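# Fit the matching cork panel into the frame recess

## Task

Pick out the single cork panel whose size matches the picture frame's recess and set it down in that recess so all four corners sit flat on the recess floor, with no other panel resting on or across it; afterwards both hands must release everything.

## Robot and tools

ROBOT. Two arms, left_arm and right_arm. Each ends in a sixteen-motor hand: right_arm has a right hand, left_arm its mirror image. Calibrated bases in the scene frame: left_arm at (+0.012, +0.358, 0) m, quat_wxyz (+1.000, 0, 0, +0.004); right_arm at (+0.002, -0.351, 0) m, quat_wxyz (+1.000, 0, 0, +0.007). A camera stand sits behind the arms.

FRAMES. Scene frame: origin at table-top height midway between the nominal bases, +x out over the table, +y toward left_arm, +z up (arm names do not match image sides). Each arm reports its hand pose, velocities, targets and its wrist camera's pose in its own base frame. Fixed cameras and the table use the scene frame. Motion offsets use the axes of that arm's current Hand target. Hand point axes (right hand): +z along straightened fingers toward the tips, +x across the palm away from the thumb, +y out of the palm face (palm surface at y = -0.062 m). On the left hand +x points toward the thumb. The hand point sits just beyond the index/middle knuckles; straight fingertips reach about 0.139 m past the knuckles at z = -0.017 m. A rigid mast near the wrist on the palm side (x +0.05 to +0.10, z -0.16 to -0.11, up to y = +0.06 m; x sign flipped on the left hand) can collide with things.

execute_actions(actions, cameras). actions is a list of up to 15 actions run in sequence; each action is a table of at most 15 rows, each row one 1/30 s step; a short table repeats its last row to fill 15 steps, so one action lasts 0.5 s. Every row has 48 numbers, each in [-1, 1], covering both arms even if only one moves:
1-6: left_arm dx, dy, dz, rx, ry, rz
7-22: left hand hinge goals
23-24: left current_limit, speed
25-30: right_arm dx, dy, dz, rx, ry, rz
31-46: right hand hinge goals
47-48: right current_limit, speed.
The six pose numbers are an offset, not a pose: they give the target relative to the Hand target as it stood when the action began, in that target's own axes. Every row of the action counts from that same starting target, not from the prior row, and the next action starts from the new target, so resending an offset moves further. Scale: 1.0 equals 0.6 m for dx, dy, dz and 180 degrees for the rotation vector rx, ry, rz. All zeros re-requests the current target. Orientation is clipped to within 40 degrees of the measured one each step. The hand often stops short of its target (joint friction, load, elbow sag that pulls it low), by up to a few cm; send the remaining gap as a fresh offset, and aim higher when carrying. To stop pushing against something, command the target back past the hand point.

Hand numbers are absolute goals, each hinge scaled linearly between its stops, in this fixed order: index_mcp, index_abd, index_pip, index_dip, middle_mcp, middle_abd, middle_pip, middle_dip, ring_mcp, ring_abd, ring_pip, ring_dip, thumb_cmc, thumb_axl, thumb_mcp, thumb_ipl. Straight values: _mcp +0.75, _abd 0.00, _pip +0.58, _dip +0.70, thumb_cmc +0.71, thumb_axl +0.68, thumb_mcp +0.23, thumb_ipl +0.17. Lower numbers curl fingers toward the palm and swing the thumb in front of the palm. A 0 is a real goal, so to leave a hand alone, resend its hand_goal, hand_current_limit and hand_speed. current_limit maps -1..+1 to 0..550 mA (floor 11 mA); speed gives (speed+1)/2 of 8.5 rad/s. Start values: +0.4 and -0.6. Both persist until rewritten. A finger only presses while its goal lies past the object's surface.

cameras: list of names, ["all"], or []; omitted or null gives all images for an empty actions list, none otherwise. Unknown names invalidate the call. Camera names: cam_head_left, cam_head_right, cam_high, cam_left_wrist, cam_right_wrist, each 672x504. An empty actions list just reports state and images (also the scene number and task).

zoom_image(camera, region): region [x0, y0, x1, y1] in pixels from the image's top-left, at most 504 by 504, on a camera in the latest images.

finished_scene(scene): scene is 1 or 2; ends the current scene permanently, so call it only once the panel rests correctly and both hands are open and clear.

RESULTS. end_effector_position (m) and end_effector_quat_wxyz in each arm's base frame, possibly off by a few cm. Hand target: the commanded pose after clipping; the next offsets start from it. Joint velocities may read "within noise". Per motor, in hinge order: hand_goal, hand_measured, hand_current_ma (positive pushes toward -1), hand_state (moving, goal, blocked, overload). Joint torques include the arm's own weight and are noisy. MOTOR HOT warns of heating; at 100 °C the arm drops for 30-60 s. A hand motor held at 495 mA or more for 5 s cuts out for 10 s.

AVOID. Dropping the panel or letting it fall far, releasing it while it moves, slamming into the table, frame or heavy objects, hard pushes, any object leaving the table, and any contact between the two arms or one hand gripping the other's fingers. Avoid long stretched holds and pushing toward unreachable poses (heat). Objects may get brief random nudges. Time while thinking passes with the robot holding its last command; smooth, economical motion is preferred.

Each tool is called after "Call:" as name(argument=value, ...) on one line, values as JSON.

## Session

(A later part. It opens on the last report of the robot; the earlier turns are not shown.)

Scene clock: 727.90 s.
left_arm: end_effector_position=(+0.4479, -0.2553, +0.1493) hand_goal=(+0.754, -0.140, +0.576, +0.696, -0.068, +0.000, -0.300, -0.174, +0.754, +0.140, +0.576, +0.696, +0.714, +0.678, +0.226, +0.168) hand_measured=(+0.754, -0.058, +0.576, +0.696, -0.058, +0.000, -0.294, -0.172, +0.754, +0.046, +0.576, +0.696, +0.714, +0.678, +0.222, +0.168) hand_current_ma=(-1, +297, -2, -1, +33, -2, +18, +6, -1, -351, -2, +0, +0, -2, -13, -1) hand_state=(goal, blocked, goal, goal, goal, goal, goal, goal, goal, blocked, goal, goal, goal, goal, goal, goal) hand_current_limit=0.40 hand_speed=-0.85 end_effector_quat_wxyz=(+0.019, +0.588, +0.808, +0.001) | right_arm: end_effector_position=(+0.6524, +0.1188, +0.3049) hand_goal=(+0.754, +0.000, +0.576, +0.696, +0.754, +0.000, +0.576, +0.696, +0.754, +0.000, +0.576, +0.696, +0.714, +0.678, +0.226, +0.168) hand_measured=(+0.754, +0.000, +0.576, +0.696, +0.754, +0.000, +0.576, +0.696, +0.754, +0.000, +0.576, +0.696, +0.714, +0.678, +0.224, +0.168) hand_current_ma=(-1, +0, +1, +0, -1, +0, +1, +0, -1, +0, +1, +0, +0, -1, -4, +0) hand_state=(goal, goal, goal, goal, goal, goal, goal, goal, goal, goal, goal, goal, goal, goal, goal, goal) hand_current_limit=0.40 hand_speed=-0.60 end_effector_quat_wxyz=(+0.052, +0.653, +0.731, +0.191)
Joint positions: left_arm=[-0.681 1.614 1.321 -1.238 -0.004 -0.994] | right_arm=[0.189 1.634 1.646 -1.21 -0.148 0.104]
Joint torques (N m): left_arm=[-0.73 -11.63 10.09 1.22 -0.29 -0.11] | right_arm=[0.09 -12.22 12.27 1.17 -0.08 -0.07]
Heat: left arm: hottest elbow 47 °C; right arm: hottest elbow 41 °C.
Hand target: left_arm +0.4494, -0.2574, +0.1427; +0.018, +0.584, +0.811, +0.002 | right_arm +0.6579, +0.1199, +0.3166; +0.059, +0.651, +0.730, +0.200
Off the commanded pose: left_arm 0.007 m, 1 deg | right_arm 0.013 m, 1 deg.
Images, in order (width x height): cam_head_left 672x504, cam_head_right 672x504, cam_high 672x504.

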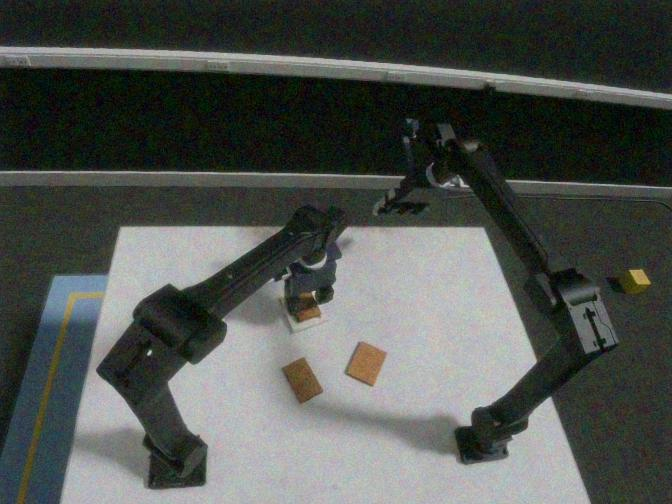

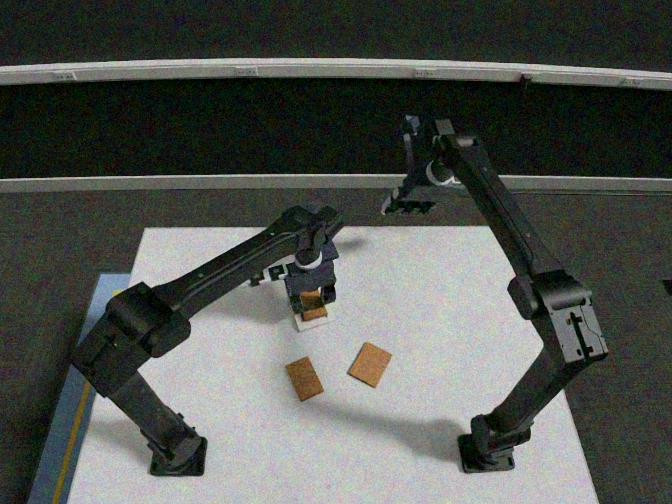

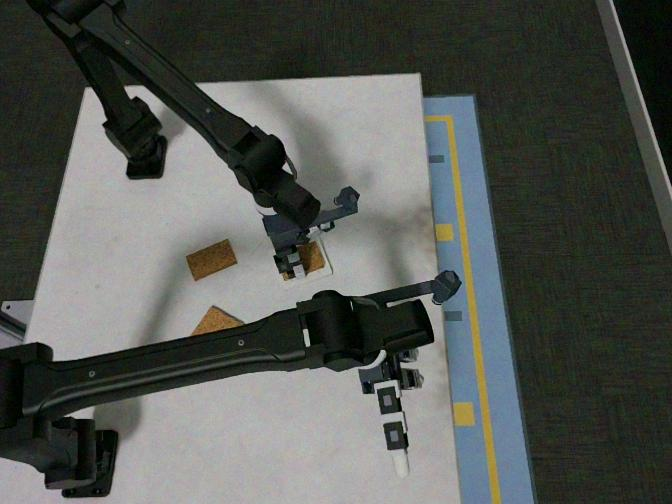

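Call:
execute_actions(actions=[[[0.006,-0.006,0.005,0,0,0,0.754,-0.14,0.576,0.696,-0.068,0,-0.30,-0.174,0.754,0.14,0.576,0.696,0.714,0.678,0.226,0.168,0.4,-0.85,0,0,0,0,0,0,0.754,0,0.576,0.696,0.754,0,0.576,0.696,0.754,0,0.576,0.696,0.714,0.678,0.226,0.168,0.4,-0.6]]], cameras=["cam_high", "cam_head_left","cam_head_right"])

Call:
zoom_image(camera="cam_high", region=[260, 215, 345, 300])

Call:
zoom_image(camera="cam_head_left", region=[270, 280, 340, 340])

Call:
zoom_image(camera="cam_head_right", region=[270, 280, 350, 340])

Scene clock: 746.77 s.
left_arm: end_effector_position=(+0.4442, -0.2523, +0.1415) hand_goal=(+0.754, -0.140, +0.576, +0.696, -0.068, +0.000, -0.300, -0.174, +0.754, +0.140, +0.576, +0.696, +0.714, +0.678, +0.226, +0.168) hand_measured=(+0.754, -0.058, +0.576, +0.696, -0.058, +0.000, -0.294, -0.172, +0.754, +0.046, +0.576, +0.696, +0.714, +0.678, +0.222, +0.168) hand_current_ma=(-2, +297, -2, -1, +33, -2, +18, +6, -2, -351, -2, +0, +0, -2, -13, -1) hand_state=(goal, blocked, goal, goal, goal, goal, goal, goal, goal, blocked, goal, goal, goal, goal, goal, goal) hand_current_limit=0.40 hand_speed=-0.85 end_effector_quat_wxyz=(+0.015, +0.588, +0.809, +0.001) | right_arm: end_effector_position=(+0.6524, +0.1188, +0.3049) hand_goal=(+0.754, +0.000, +0.576, +0.696, +0.754, +0.000, +0.576, +0.696, +0.754, +0.000, +0.576, +0.696, +0.714, +0.678, +0.226, +0.168) hand_measured=(+0.754, +0.000, +0.576, +0.696, +0.754, +0.000, +0.576, +0.696, +0.754, +0.000, +0.576, +0.696, +0.714, +0.678, +0.224, +0.168) hand_current_ma=(-1, +0, +1, +0, -1, +0, +1, +0, -1, +0, +1, +0, +0, -1, -4, +0) hand_state=(goal, goal, goal, goal, goal, goal, goal, goal, goal, goal, goal, goal, goal, goal, goal, goal) hand_current_limit=0.40 hand_speed=-0.60 end_effector_quat_wxyz=(+0.052, +0.653, +0.731, +0.191)
Joint positions: left_arm=[-0.681 1.614 1.3 -1.227 -0.004 -0.994] | right_arm=[0.189 1.634 1.646 -1.21 -0.148 0.104]
Joint torques (N m): left_arm=[-0.97 -12.51 10.04 1.2 -0.28 -0.14] | right_arm=[0.21 -12.22 12.27 1.17 -0.08 -0.07]
Heat: left arm: hottest elbow 45 °C; right arm: hottest elbow 41 °C.
Hand target: left_arm +0.4450, -0.2552, +0.1396; +0.018, +0.584, +0.811, +0.002 | right_arm +0.6579, +0.1199, +0.3166; +0.059, +0.651, +0.730, +0.200
Off the commanded pose: left_arm 0.004 m, 1 deg | right_arm 0.013 m, 1 deg.
Images, in order (width x height): cam_head_left 672x504, cam_head_right 672x504, cam_high 672x504.

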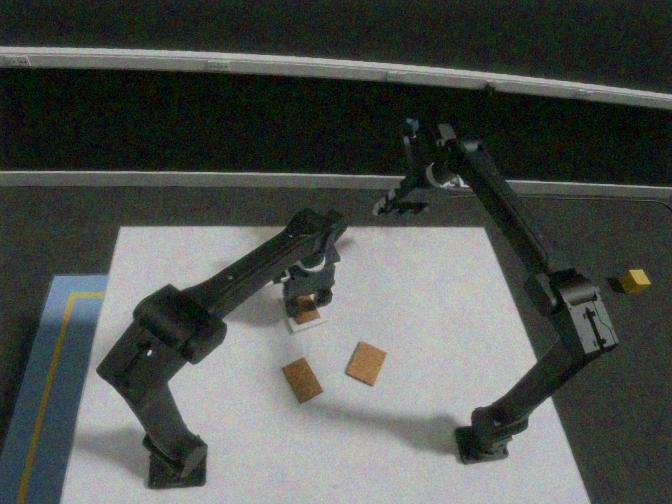

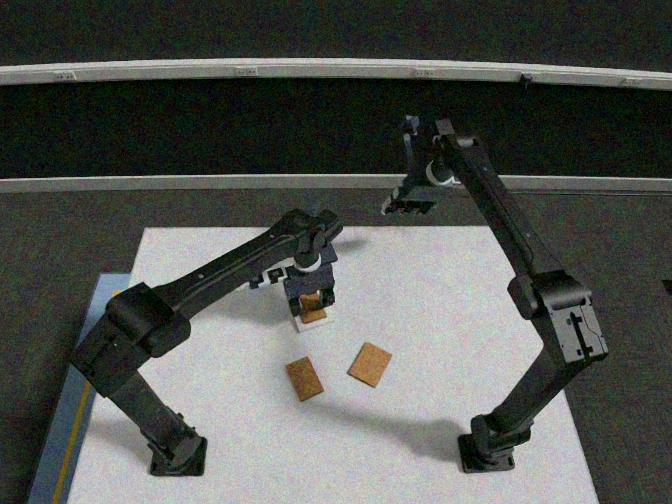

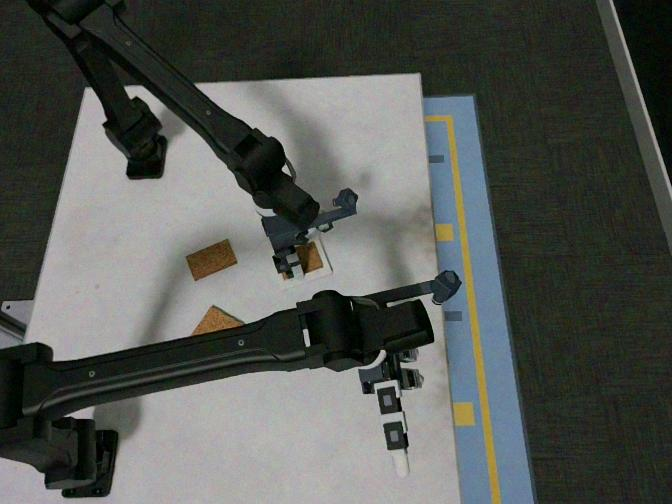

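Scaled by 5.929 from the camera's 672x504 image, which has a finer 960x720 frame.

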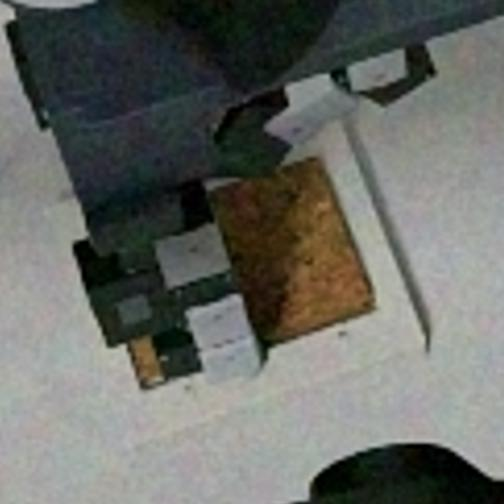

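Scaled by 7.200 from the camera's 672x504 image, which has a finer 960x720 frame.

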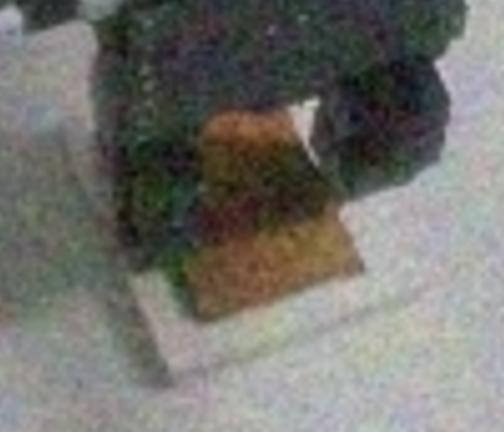

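Scaled by 6.300 from the camera's 672x504 image, which has a finer 960x720 frame.

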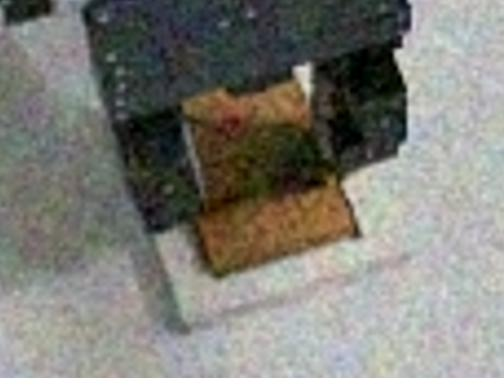

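Call:
execute_actions(actions=[[[-0.002,0.004,0.008,0,0,0,0.754,-0.14,0.576,0.696,-0.068,0,-0.30,-0.174,0.754,0.14,0.576,0.696,0.714,0.678,0.226,0.168,0.4,-0.85,0,0,0,0,0,0,0.754,0,0.576,0.696,0.754,0,0.576,0.696,0.754,0,0.576,0.696,0.714,0.678,0.226,0.168,0.4,-0.6]]], cameras=["cam_high", "cam_head_left","cam_head_right"])

Call:
zoom_image(camera="cam_high", region=[260, 215, 345, 300])

Call:
zoom_image(camera="cam_head_left", region=[270, 280, 340, 340])

Call:
zoom_image(camera="cam_head_right", region=[270, 280, 350, 340])

Scene clock: 755.57 s.
left_arm: end_effector_position=(+0.4457, -0.2535, +0.1418) hand_goal=(+0.754, -0.140, +0.576, +0.696, -0.068, +0.000, -0.300, -0.174, +0.754, +0.140, +0.576, +0.696, +0.714, +0.678, +0.226, +0.168) hand_measured=(+0.754, -0.058, +0.576, +0.696, -0.058, +0.000, -0.294, -0.172, +0.754, +0.046, +0.576, +0.696, +0.714, +0.678, +0.222, +0.168) hand_current_ma=(+0, +297, -1, -1, +33, -2, +18, +6, -2, -351, -2, +0, +0, -2, -13, -1) hand_state=(goal, blocked, goal, goal, goal, goal, goal, goal, goal, blocked, goal, goal, goal, goal, goal, goal) hand_current_limit=0.40 hand_speed=-0.85 end_effector_quat_wxyz=(+0.019, +0.588, +0.808, +0.001) | right_arm: end_effector_position=(+0.6524, +0.1188, +0.3049) hand_goal=(+0.754, +0.000, +0.576, +0.696, +0.754, +0.000, +0.576, +0.696, +0.754, +0.000, +0.576, +0.696, +0.714, +0.678, +0.226, +0.168) hand_measured=(+0.754, +0.000, +0.576, +0.696, +0.754, +0.000, +0.576, +0.696, +0.754, +0.000, +0.576, +0.696, +0.714, +0.678, +0.224, +0.168) hand_current_ma=(-1, +0, +1, +0, -1, +0, +1, +0, -1, +0, +1, +0, +0, -1, -4, +0) hand_state=(goal, goal, goal, goal, goal, goal, goal, goal, goal, goal, goal, goal, goal, goal, goal, goal) hand_current_limit=0.40 hand_speed=-0.60 end_effector_quat_wxyz=(+0.052, +0.653, +0.731, +0.191)
Joint positions: left_arm=[-0.681 1.614 1.3 -1.22 -0.004 -0.994] | right_arm=[0.189 1.634 1.646 -1.21 -0.148 0.104]
Joint torques (N m): left_arm=[-0.5 -11.69 10.07 1.33 -0.27 -0.11] | right_arm=[0.26 -12.22 12.27 1.16 -0.09 -0.07]
Heat: left arm: hottest elbow 45 °C; right arm: hottest elbow 41 °C.
Hand target: left_arm +0.4478, -0.2556, +0.1349; +0.018, +0.584, +0.811, +0.002 | right_arm +0.6579, +0.1199, +0.3166; +0.059, +0.651, +0.730, +0.200
Off the commanded pose: left_arm 0.007 m, 1 deg | right_arm 0.013 m, 1 deg.
Images, in order (width x height): cam_head_left 672x504, cam_head_right 672x504, cam_high 672x504.

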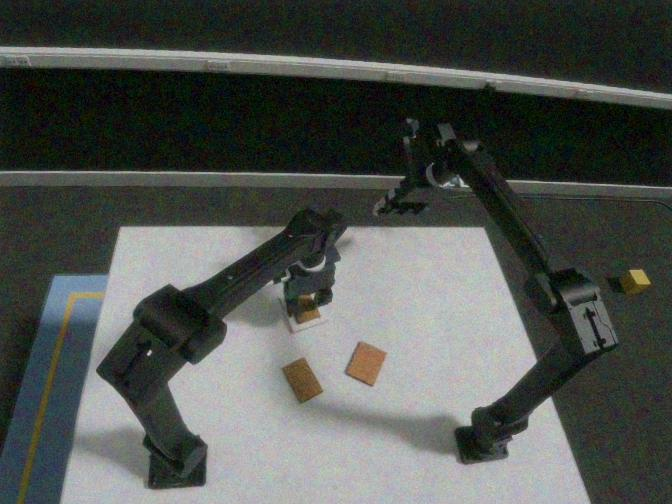

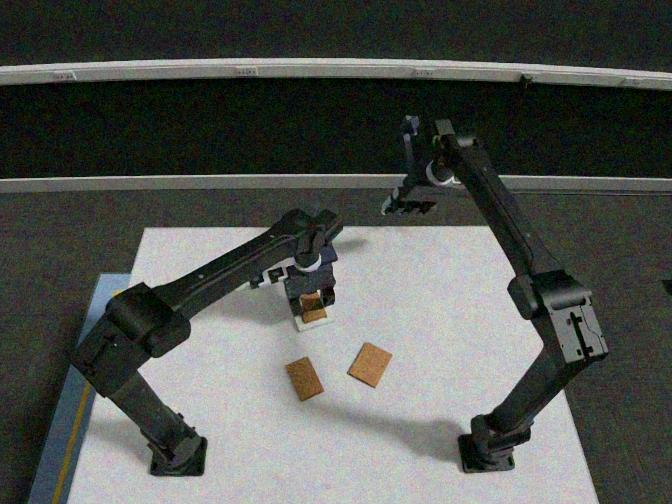

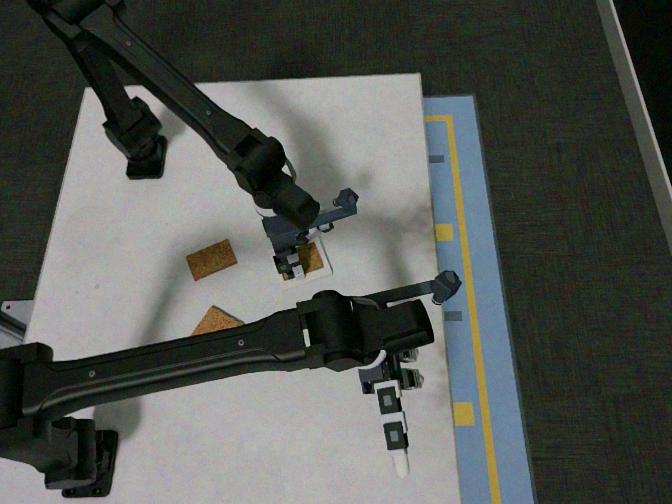

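Scaled by 5.929 from the camera's 672x504 image, which has a finer 960x720 frame.

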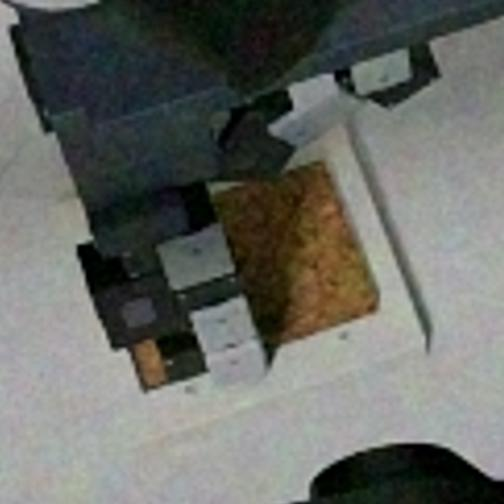

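Scaled by 7.200 from the camera's 672x504 image, which has a finer 960x720 frame.

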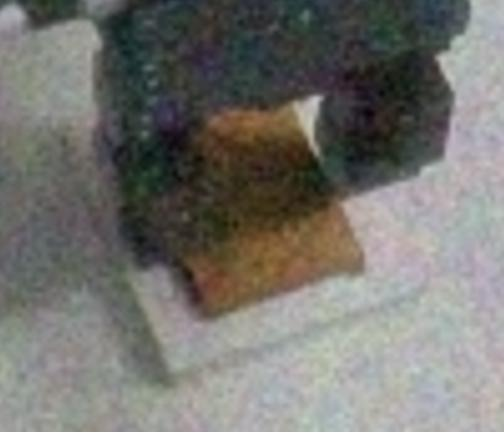

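Scaled by 6.300 from the camera's 672x504 image, which has a finer 960x720 frame.

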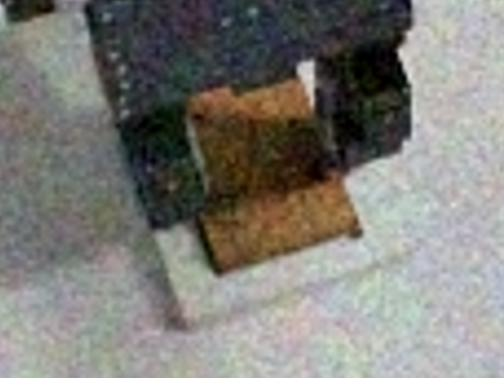

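Call:
execute_actions(actions=[[[0,0,0.008,0,0,0,0.754,-0.14,0.576,0.696,-0.068,0,-0.30,-0.174,0.754,0.14,0.576,0.696,0.714,0.678,0.226,0.168,0.4,-0.85,0,0,0,0,0,0,0.754,0,0.576,0.696,0.754,0,0.576,0.696,0.754,0,0.576,0.696,0.714,0.678,0.226,0.168,0.4,-0.6]]], cameras=["cam_high", "cam_head_left","cam_head_right"])

Call:
zoom_image(camera="cam_high", region=[260, 215, 345, 300])

Call:
zoom_image(camera="cam_head_right", region=[270, 280, 350, 340])

Scene clock: 761.13 s.
left_arm: end_effector_position=(+0.4464, -0.2541, +0.1412) hand_goal=(+0.754, -0.140, +0.576, +0.696, -0.068, +0.000, -0.300, -0.174, +0.754, +0.140, +0.576, +0.696, +0.714, +0.678, +0.226, +0.168) hand_measured=(+0.754, -0.058, +0.576, +0.696, -0.058, +0.000, -0.294, -0.172, +0.754, +0.046, +0.576, +0.696, +0.714, +0.678, +0.222, +0.168) hand_current_ma=(+1, +297, +0, -1, +33, -2, +18, +6, -2, -351, -2, +0, +0, -2, -13, -1) hand_state=(goal, blocked, goal, goal, goal, goal, goal, goal, goal, blocked, goal, goal, goal, goal, goal, goal) hand_current_limit=0.40 hand_speed=-0.85 end_effector_quat_wxyz=(+0.021, +0.588, +0.808, +0.001) | right_arm: end_effector_position=(+0.6524, +0.1188, +0.3049) hand_goal=(+0.754, +0.000, +0.576, +0.696, +0.754, +0.000, +0.576, +0.696, +0.754, +0.000, +0.576, +0.696, +0.714, +0.678, +0.226, +0.168) hand_measured=(+0.754, +0.000, +0.576, +0.696, +0.754, +0.000, +0.576, +0.696, +0.754, +0.000, +0.576, +0.696, +0.714, +0.678, +0.224, +0.168) hand_current_ma=(-1, +0, +1, +0, -1, +0, +1, +0, -1, +0, +1, +0, +0, -1, -4, +0) hand_state=(goal, goal, goal, goal, goal, goal, goal, goal, goal, goal, goal, goal, goal, goal, goal, goal) hand_current_limit=0.40 hand_speed=-0.60 end_effector_quat_wxyz=(+0.052, +0.653, +0.731, +0.191)
Joint positions: left_arm=[-0.681 1.614 1.298 -1.213 -0.004 -0.994] | right_arm=[0.189 1.634 1.646 -1.21 -0.148 0.104]
Joint torques (N m): left_arm=[-0.79 -11.16 9.47 1.51 -0.27 -0.11] | right_arm=[0.15 -12.22 12.26 1.16 -0.08 -0.07]
Heat: left arm: hottest elbow 45 °C; right arm: hottest elbow 41 °C.
Hand target: left_arm +0.4478, -0.2557, +0.1300; +0.018, +0.584, +0.811, +0.002 | right_arm +0.6579, +0.1199, +0.3166; +0.059, +0.651, +0.730, +0.200
Off the commanded pose: left_arm 0.011 m, 1 deg | right_arm 0.013 m, 1 deg.
Images, in order (width x height): cam_head_left 672x504, cam_head_right 672x504, cam_high 672x504.

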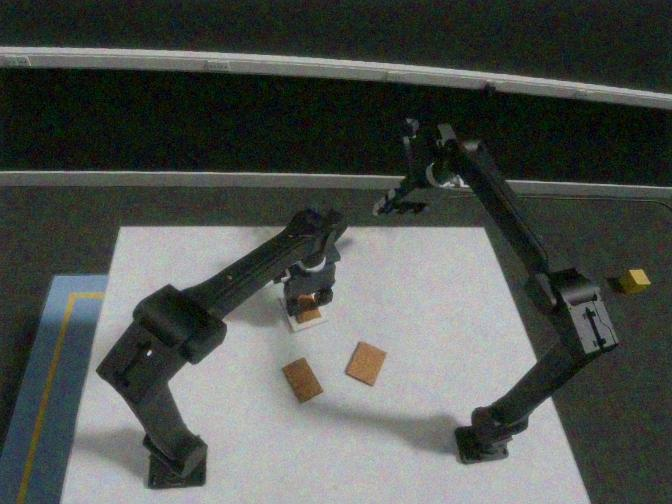

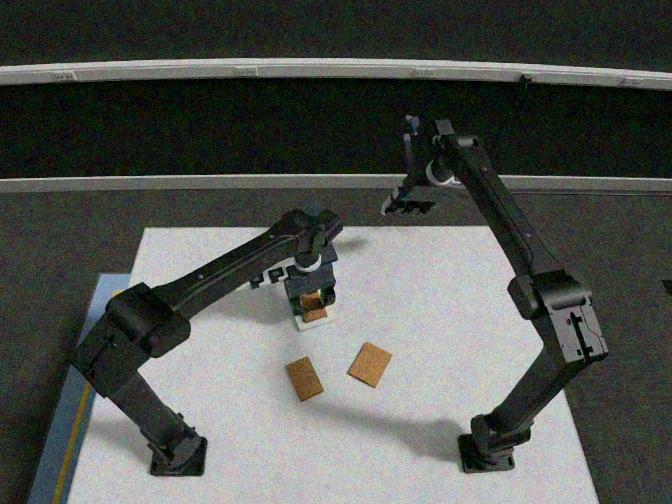

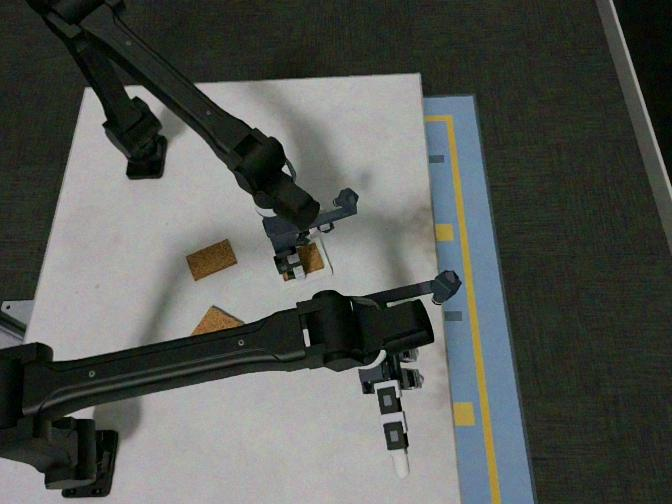

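Scaled by 5.929 from the camera's 672x504 image, which has a finer 960x720 frame.

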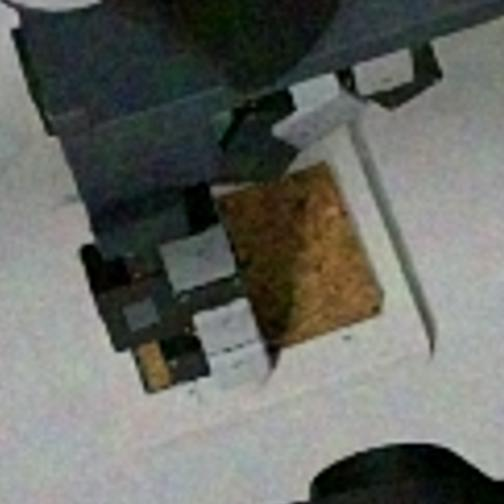

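Scaled by 6.300 from the camera's 672x504 image, which has a finer 960x720 frame.

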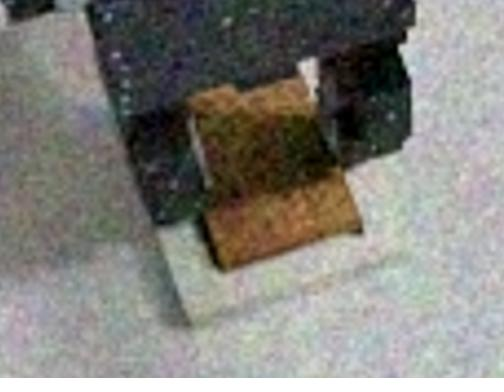

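Call:
execute_actions(actions=[[[0,0,-0.010,0,0,0,0.754,-0.14,0.576,0.696,-0.068,0,-0.30,-0.174,0.754,0.14,0.576,0.696,0.714,0.678,0.226,0.168,0.4,-0.85,0,0,0,0,0,0,0.754,0,0.576,0.696,0.754,0,0.576,0.696,0.754,0,0.576,0.696,0.714,0.678,0.226,0.168,0.4,-0.6]],[[0,0,0,0,0,0,0.754,0.0,0.576,0.696,-0.068,0,-0.30,-0.174,0.754,0.0,0.576,0.696,0.714,0.678,0.226,0.168,0.4,-0.9,0,0,0,0,0,0,0.754,0,0.576,0.696,0.754,0,0.576,0.696,0.754,0,0.576,0.696,0.714,0.678,0.226,0.168,0.4,-0.6]]], cameras=["cam_high", "cam_head_left","cam_head_right"])

Call:
zoom_image(camera="cam_high", region=[260, 215, 345, 300])

Call:
zoom_image(camera="cam_head_right", region=[270, 280, 350, 340])

Scene clock: 770.63 s.
left_arm: end_effector_position=(+0.4464, -0.2541, +0.1412) hand_goal=(+0.754, +0.000, +0.576, +0.696, -0.068, +0.000, -0.300, -0.174, +0.754, +0.000, +0.576, +0.696, +0.714, +0.678, +0.226, +0.168) hand_measured=(+0.752, -0.032, +0.576, +0.696, -0.058, +0.000, -0.294, -0.172, +0.754, +0.004, +0.576, +0.696, +0.714, +0.678, +0.222, +0.168) hand_current_ma=(-8, -103, +0, -1, +33, -2, +18, +6, -2, +10, -2, +0, +0, -2, -13, -1) hand_state=(goal, blocked, goal, goal, goal, goal, goal, goal, goal, goal, goal, goal, goal, goal, goal, goal) hand_current_limit=0.40 hand_speed=-0.90 end_effector_quat_wxyz=(+0.021, +0.588, +0.808, +0.001) | right_arm: end_effector_position=(+0.6524, +0.1188, +0.3049) hand_goal=(+0.754, +0.000, +0.576, +0.696, +0.754, +0.000, +0.576, +0.696, +0.754, +0.000, +0.576, +0.696, +0.714, +0.678, +0.226, +0.168) hand_measured=(+0.754, +0.000, +0.576, +0.696, +0.754, +0.000, +0.576, +0.696, +0.754, +0.000, +0.576, +0.696, +0.714, +0.678, +0.224, +0.168) hand_current_ma=(-1, +0, +1, +0, -1, +0, +1, +0, -1, +0, +1, +0, +0, -1, -4, +0) hand_state=(goal, goal, goal, goal, goal, goal, goal, goal, goal, goal, goal, goal, goal, goal, goal, goal) hand_current_limit=0.40 hand_speed=-0.60 end_effector_quat_wxyz=(+0.052, +0.653, +0.731, +0.191)
Joint positions: left_arm=[-0.681 1.614 1.298 -1.213 -0.004 -0.994] | right_arm=[0.189 1.634 1.646 -1.21 -0.148 0.104]
Joint torques (N m): left_arm=[-0.79 -11.63 10.36 0.99 -0.29 -0.11] | right_arm=[0.26 -12.22 12.27 1.18 -0.09 -0.07]
Heat: left arm: hottest elbow 44 °C; right arm: hottest elbow 41 °C.
Hand target: left_arm +0.4476, -0.2555, +0.1360; +0.018, +0.584, +0.811, +0.002 | right_arm +0.6579, +0.1199, +0.3166; +0.059, +0.651, +0.730, +0.200
Off the commanded pose: left_arm 0.006 m, 1 deg | right_arm 0.013 m, 1 deg.
Images, in order (width x height): cam_head_left 672x504, cam_head_right 672x504, cam_high 672x504.

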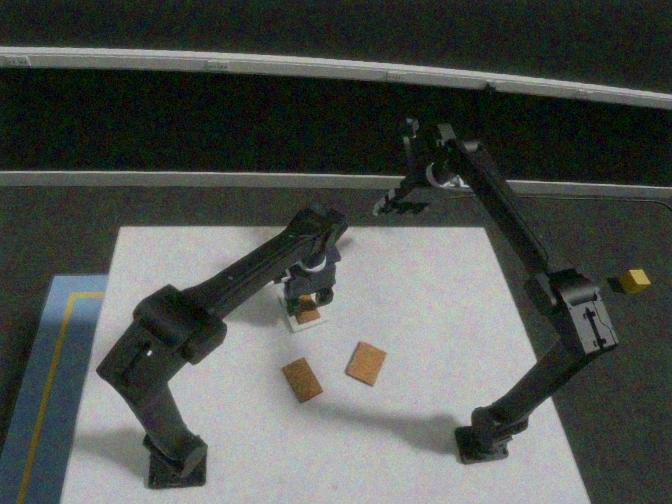

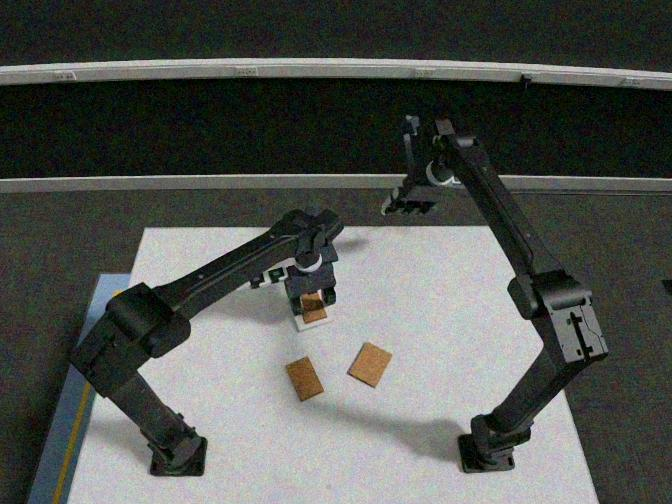

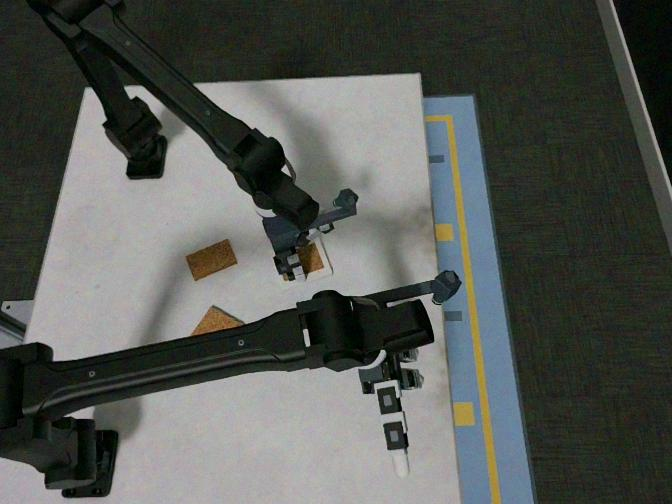

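Scaled by 5.929 from the camera's 672x504 image, which has a finer 960x720 frame.

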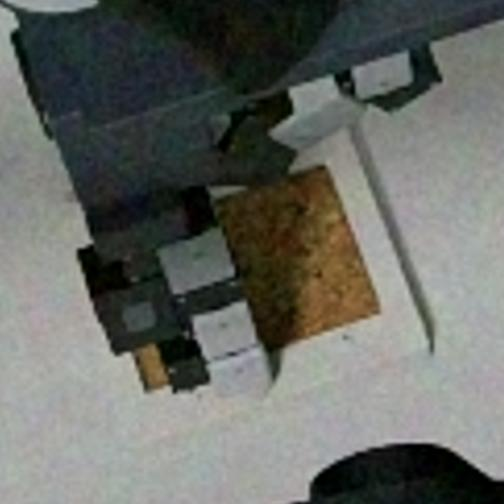

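Scaled by 6.300 from the camera's 672x504 image, which has a finer 960x720 frame.

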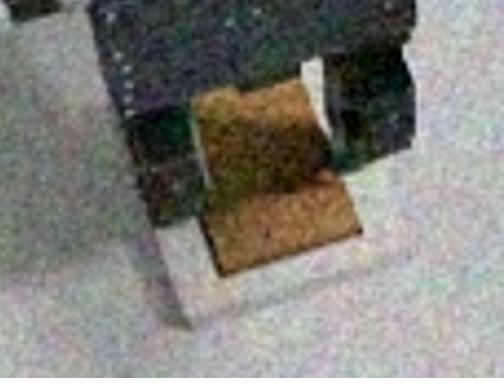

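Call:
execute_actions(actions=[[[0,0,-0.012,0,0,0,0.754,0,0.576,0.696,-0.068,0,-0.30,-0.174,0.754,0,0.576,0.696,0.714,0.678,0.226,0.168,0.4,-0.85,0,0,0,0,0,0,0.754,0,0.576,0.696,0.754,0,0.576,0.696,0.754,0,0.576,0.696,0.714,0.678,0.226,0.168,0.4,-0.6]],[[0,0,-0.012,0,0,0,0.754,0.0,0.576,0.696,-0.068,0,-0.30,-0.174,0.754,0.0,0.576,0.696,0.714,0.678,0.226,0.168,0.4,-0.9,0,0,0,0,0,0,0.754,0,0.576,0.696,0.754,0,0.576,0.696,0.754,0,0.576,0.696,0.714,0.678,0.226,0.168,0.4,-0.6]]], cameras=["cam_high", "cam_head_left","cam_head_right"])

Call:
zoom_image(camera="cam_high", region=[260, 215, 345, 300])

Call:
zoom_image(camera="cam_head_right", region=[270, 280, 350, 340])

Scene clock: 777.47 s.
left_arm: end_effector_position=(+0.4431, -0.2514, +0.1406) hand_goal=(+0.754, +0.000, +0.576, +0.696, -0.068, +0.000, -0.300, -0.174, +0.754, +0.000, +0.576, +0.696, +0.714, +0.678, +0.226, +0.168) hand_measured=(+0.748, -0.024, +0.574, +0.696, -0.058, +0.000, -0.294, -0.172, +0.754, +0.004, +0.576, +0.696, +0.714, +0.678, +0.222, +0.168) hand_current_ma=(-17, -76, -4, -1, +33, -2, +18, +6, -2, +9, -2, +0, +0, -2, -13, -1) hand_state=(goal, blocked, goal, goal, goal, goal, goal, goal, goal, goal, goal, goal, goal, goal, goal, goal) hand_current_limit=0.40 hand_speed=-0.90 end_effector_quat_wxyz=(+0.012, +0.588, +0.809, +0.001) | right_arm: end_effector_position=(+0.6524, +0.1188, +0.3049) hand_goal=(+0.754, +0.000, +0.576, +0.696, +0.754, +0.000, +0.576, +0.696, +0.754, +0.000, +0.576, +0.696, +0.714, +0.678, +0.226, +0.168) hand_measured=(+0.754, +0.000, +0.576, +0.696, +0.754, +0.000, +0.576, +0.696, +0.754, +0.000, +0.576, +0.696, +0.714, +0.678, +0.224, +0.168) hand_current_ma=(-1, +0, +1, +0, -1, +0, +1, +0, -1, +0, +1, +0, +0, -1, -4, +0) hand_state=(goal, goal, goal, goal, goal, goal, goal, goal, goal, goal, goal, goal, goal, goal, goal, goal) hand_current_limit=0.40 hand_speed=-0.60 end_effector_quat_wxyz=(+0.052, +0.653, +0.731, +0.191)
Joint positions: left_arm=[-0.681 1.614 1.298 -1.23 -0.004 -0.994] | right_arm=[0.189 1.634 1.646 -1.21 -0.148 0.104]
Joint torques (N m): left_arm=[-0.79 -12.81 12.49 0.24 -0.29 -0.11] | right_arm=[0.15 -12.22 12.29 1.14 -0.09 -0.08]
Heat: left arm: hottest elbow 44 °C; right arm: hottest elbow 41 °C.
Hand target: left_arm +0.4473, -0.2553, +0.1504; +0.018, +0.584, +0.811, +0.002 | right_arm +0.6579, +0.1199, +0.3166; +0.059, +0.651, +0.730, +0.200
Off the commanded pose: left_arm 0.011 m, 1 deg | right_arm 0.013 m, 1 deg.
Images, in order (width x height): cam_head_left 672x504, cam_head_right 672x504, cam_high 672x504.

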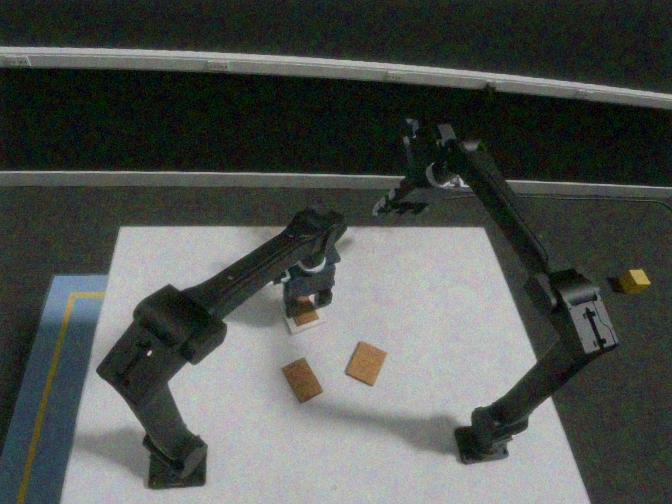

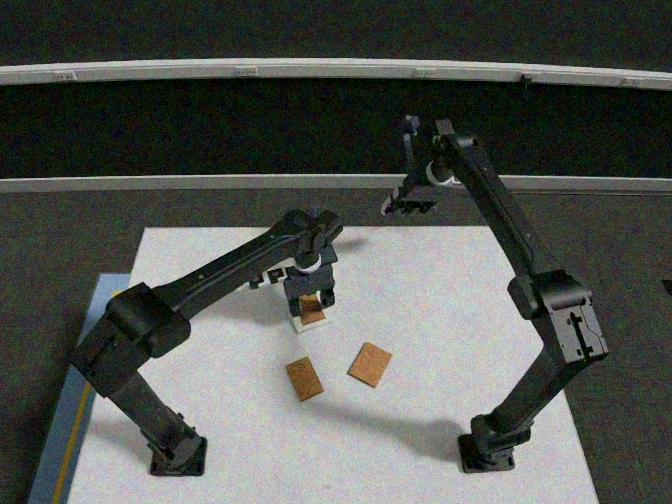

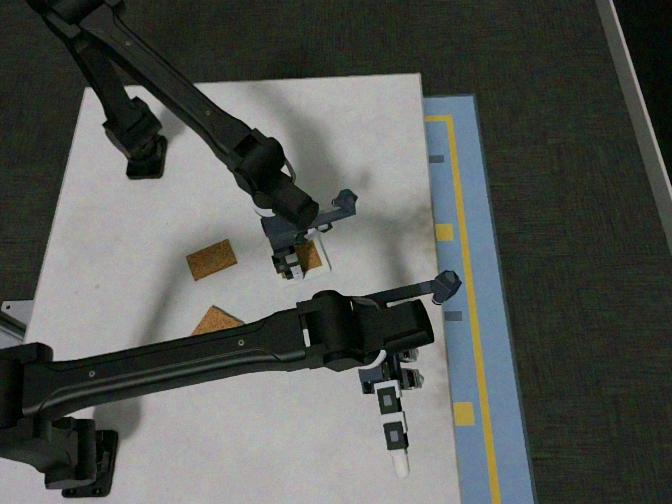

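Scaled by 5.929 from the camera's 672x504 image, which has a finer 960x720 frame.

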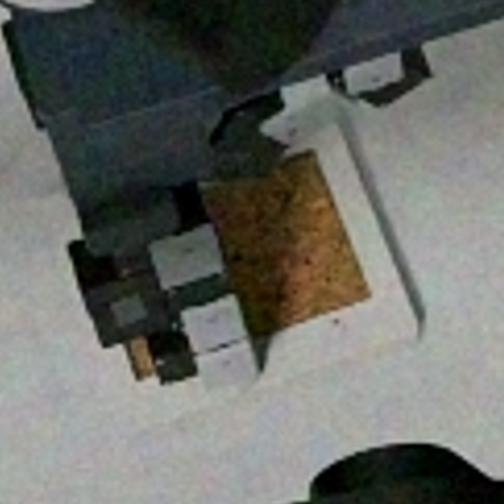

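Scaled by 6.300 from the camera's 672x504 image, which has a finer 960x720 frame.

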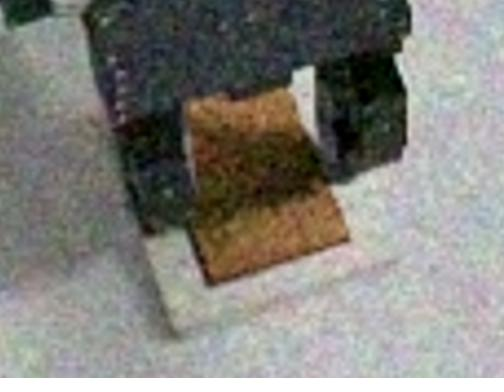

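Call:
execute_actions(actions=[[[0,0,-0.025,0,0,0,0.754,0,0.576,0.696,-0.068,0,-0.30,-0.174,0.754,0,0.576,0.696,0.714,0.678,0.226,0.168,0.4,-0.85,0,0,0,0,0,0,0.754,0,0.576,0.696,0.754,0,0.576,0.696,0.754,0,0.576,0.696,0.714,0.678,0.226,0.168,0.4,-0.6]],[[0,0,-0.02,0,0,0,0.754,0.0,0.576,0.696,-0.068,0,-0.30,-0.174,0.754,0.0,0.576,0.696,0.714,0.678,0.226,0.168,0.4,-0.9,0,0,0,0,0,0,0.754,0,0.576,0.696,0.754,0,0.576,0.696,0.754,0,0.576,0.696,0.714,0.678,0.226,0.168,0.4,-0.6]]], cameras=["cam_high", "cam_head_left","cam_head_right"])

Call:
zoom_image(camera="cam_high", region=[260, 215, 345, 300])

Call:
zoom_image(camera="cam_head_right", region=[270, 280, 350, 340])

Scene clock: 783.57 s.
left_arm: end_effector_position=(+0.4375, -0.2469, +0.1573) hand_goal=(+0.754, +0.000, +0.576, +0.696, -0.068, +0.000, -0.300, -0.174, +0.754, +0.000, +0.576, +0.696, +0.714, +0.678, +0.226, +0.168) hand_measured=(+0.750, -0.002, +0.574, +0.696, -0.058, +0.000, -0.294, -0.172, +0.754, +0.002, +0.576, +0.696, +0.714, +0.678, +0.222, +0.168) hand_current_ma=(-14, -7, -4, -1, +33, -2, +18, +6, -2, +7, -2, +0, +0, -2, -13, -1) hand_state=(goal, goal, goal, goal, goal, goal, goal, goal, goal, goal, goal, goal, goal, goal, goal, goal) hand_current_limit=0.40 hand_speed=-0.90 end_effector_quat_wxyz=(-0.001, +0.588, +0.809, +0.002) | right_arm: end_effector_position=(+0.6524, +0.1188, +0.3049) hand_goal=(+0.754, +0.000, +0.576, +0.696, +0.754, +0.000, +0.576, +0.696, +0.754, +0.000, +0.576, +0.696, +0.714, +0.678, +0.226, +0.168) hand_measured=(+0.754, +0.000, +0.576, +0.696, +0.754, +0.000, +0.576, +0.696, +0.754, +0.000, +0.576, +0.696, +0.714, +0.678, +0.224, +0.168) hand_current_ma=(-1, +0, +1, +0, -1, +0, +1, +0, -1, +0, +1, +0, +0, -1, -4, +0) hand_state=(goal, goal, goal, goal, goal, goal, goal, goal, goal, goal, goal, goal, goal, goal, goal, goal) hand_current_limit=0.40 hand_speed=-0.60 end_effector_quat_wxyz=(+0.052, +0.653, +0.731, +0.191)
Joint positions: left_arm=[-0.681 1.6 1.328 -1.302 -0.004 -0.994] | right_arm=[0.189 1.634 1.646 -1.21 -0.148 0.104]
Joint torques (N m): left_arm=[-0.62 -12.98 14.17 0.34 -0.27 -0.11] | right_arm=[0.15 -12.22 12.27 1.17 -0.08 -0.07]
Heat: left arm: hottest elbow 44 °C; right arm: hottest elbow 41 °C.
Hand target: left_arm +0.4464, -0.2548, +0.1773; +0.018, +0.584, +0.811, +0.002 | right_arm +0.6579, +0.1199, +0.3166; +0.059, +0.651, +0.730, +0.200
Off the commanded pose: left_arm 0.023 m, 2 deg | right_arm 0.013 m, 1 deg.
Images, in order (width x height): cam_head_left 672x504, cam_head_right 672x504, cam_high 672x504.

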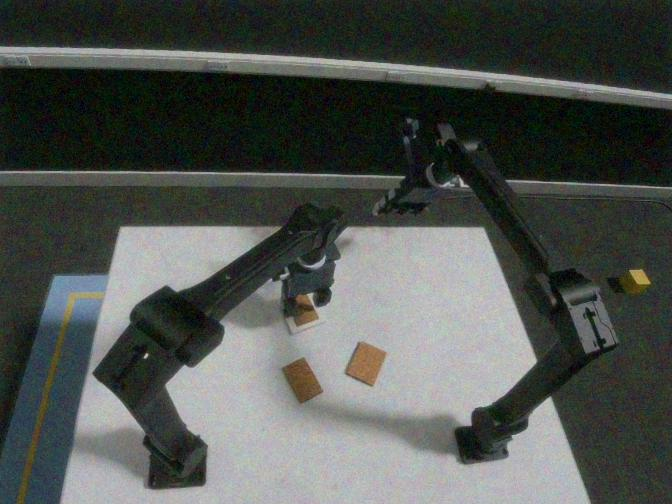

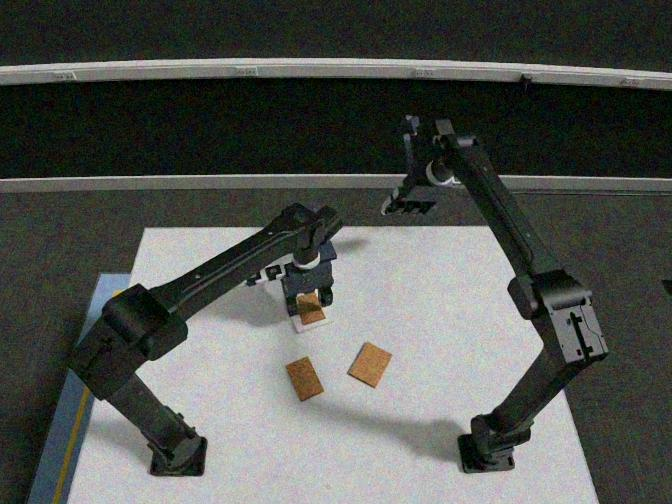

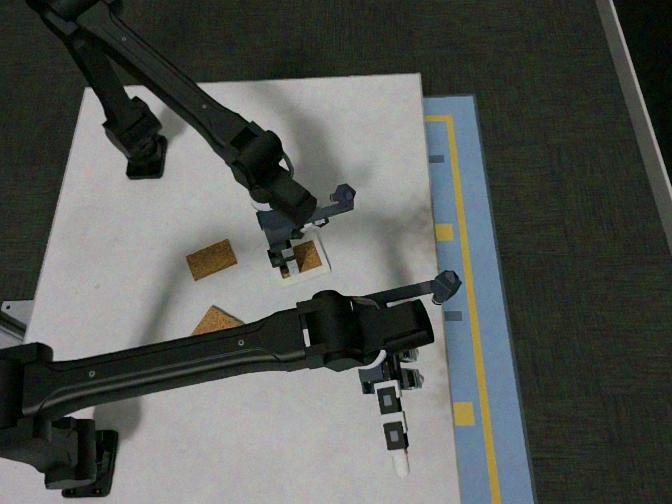

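Scaled by 5.929 from the camera's 672x504 image, which has a finer 960x720 frame.

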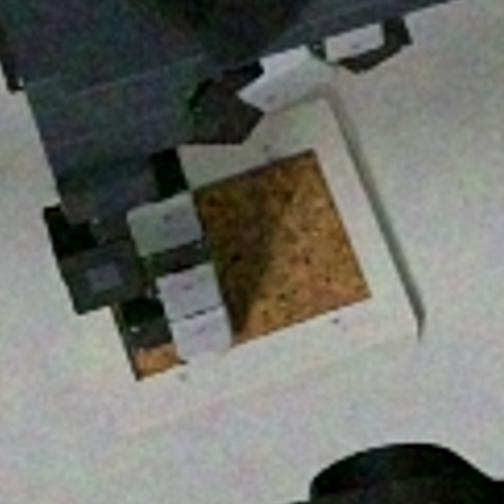

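Scaled by 6.300 from the camera's 672x504 image, which has a finer 960x720 frame.

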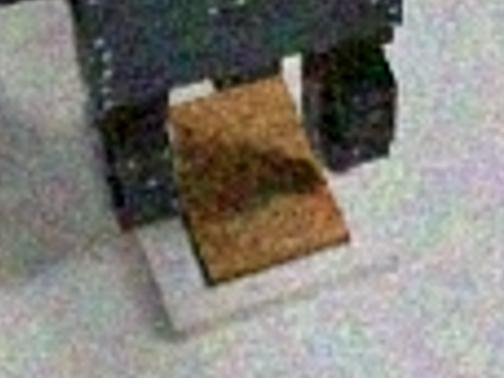

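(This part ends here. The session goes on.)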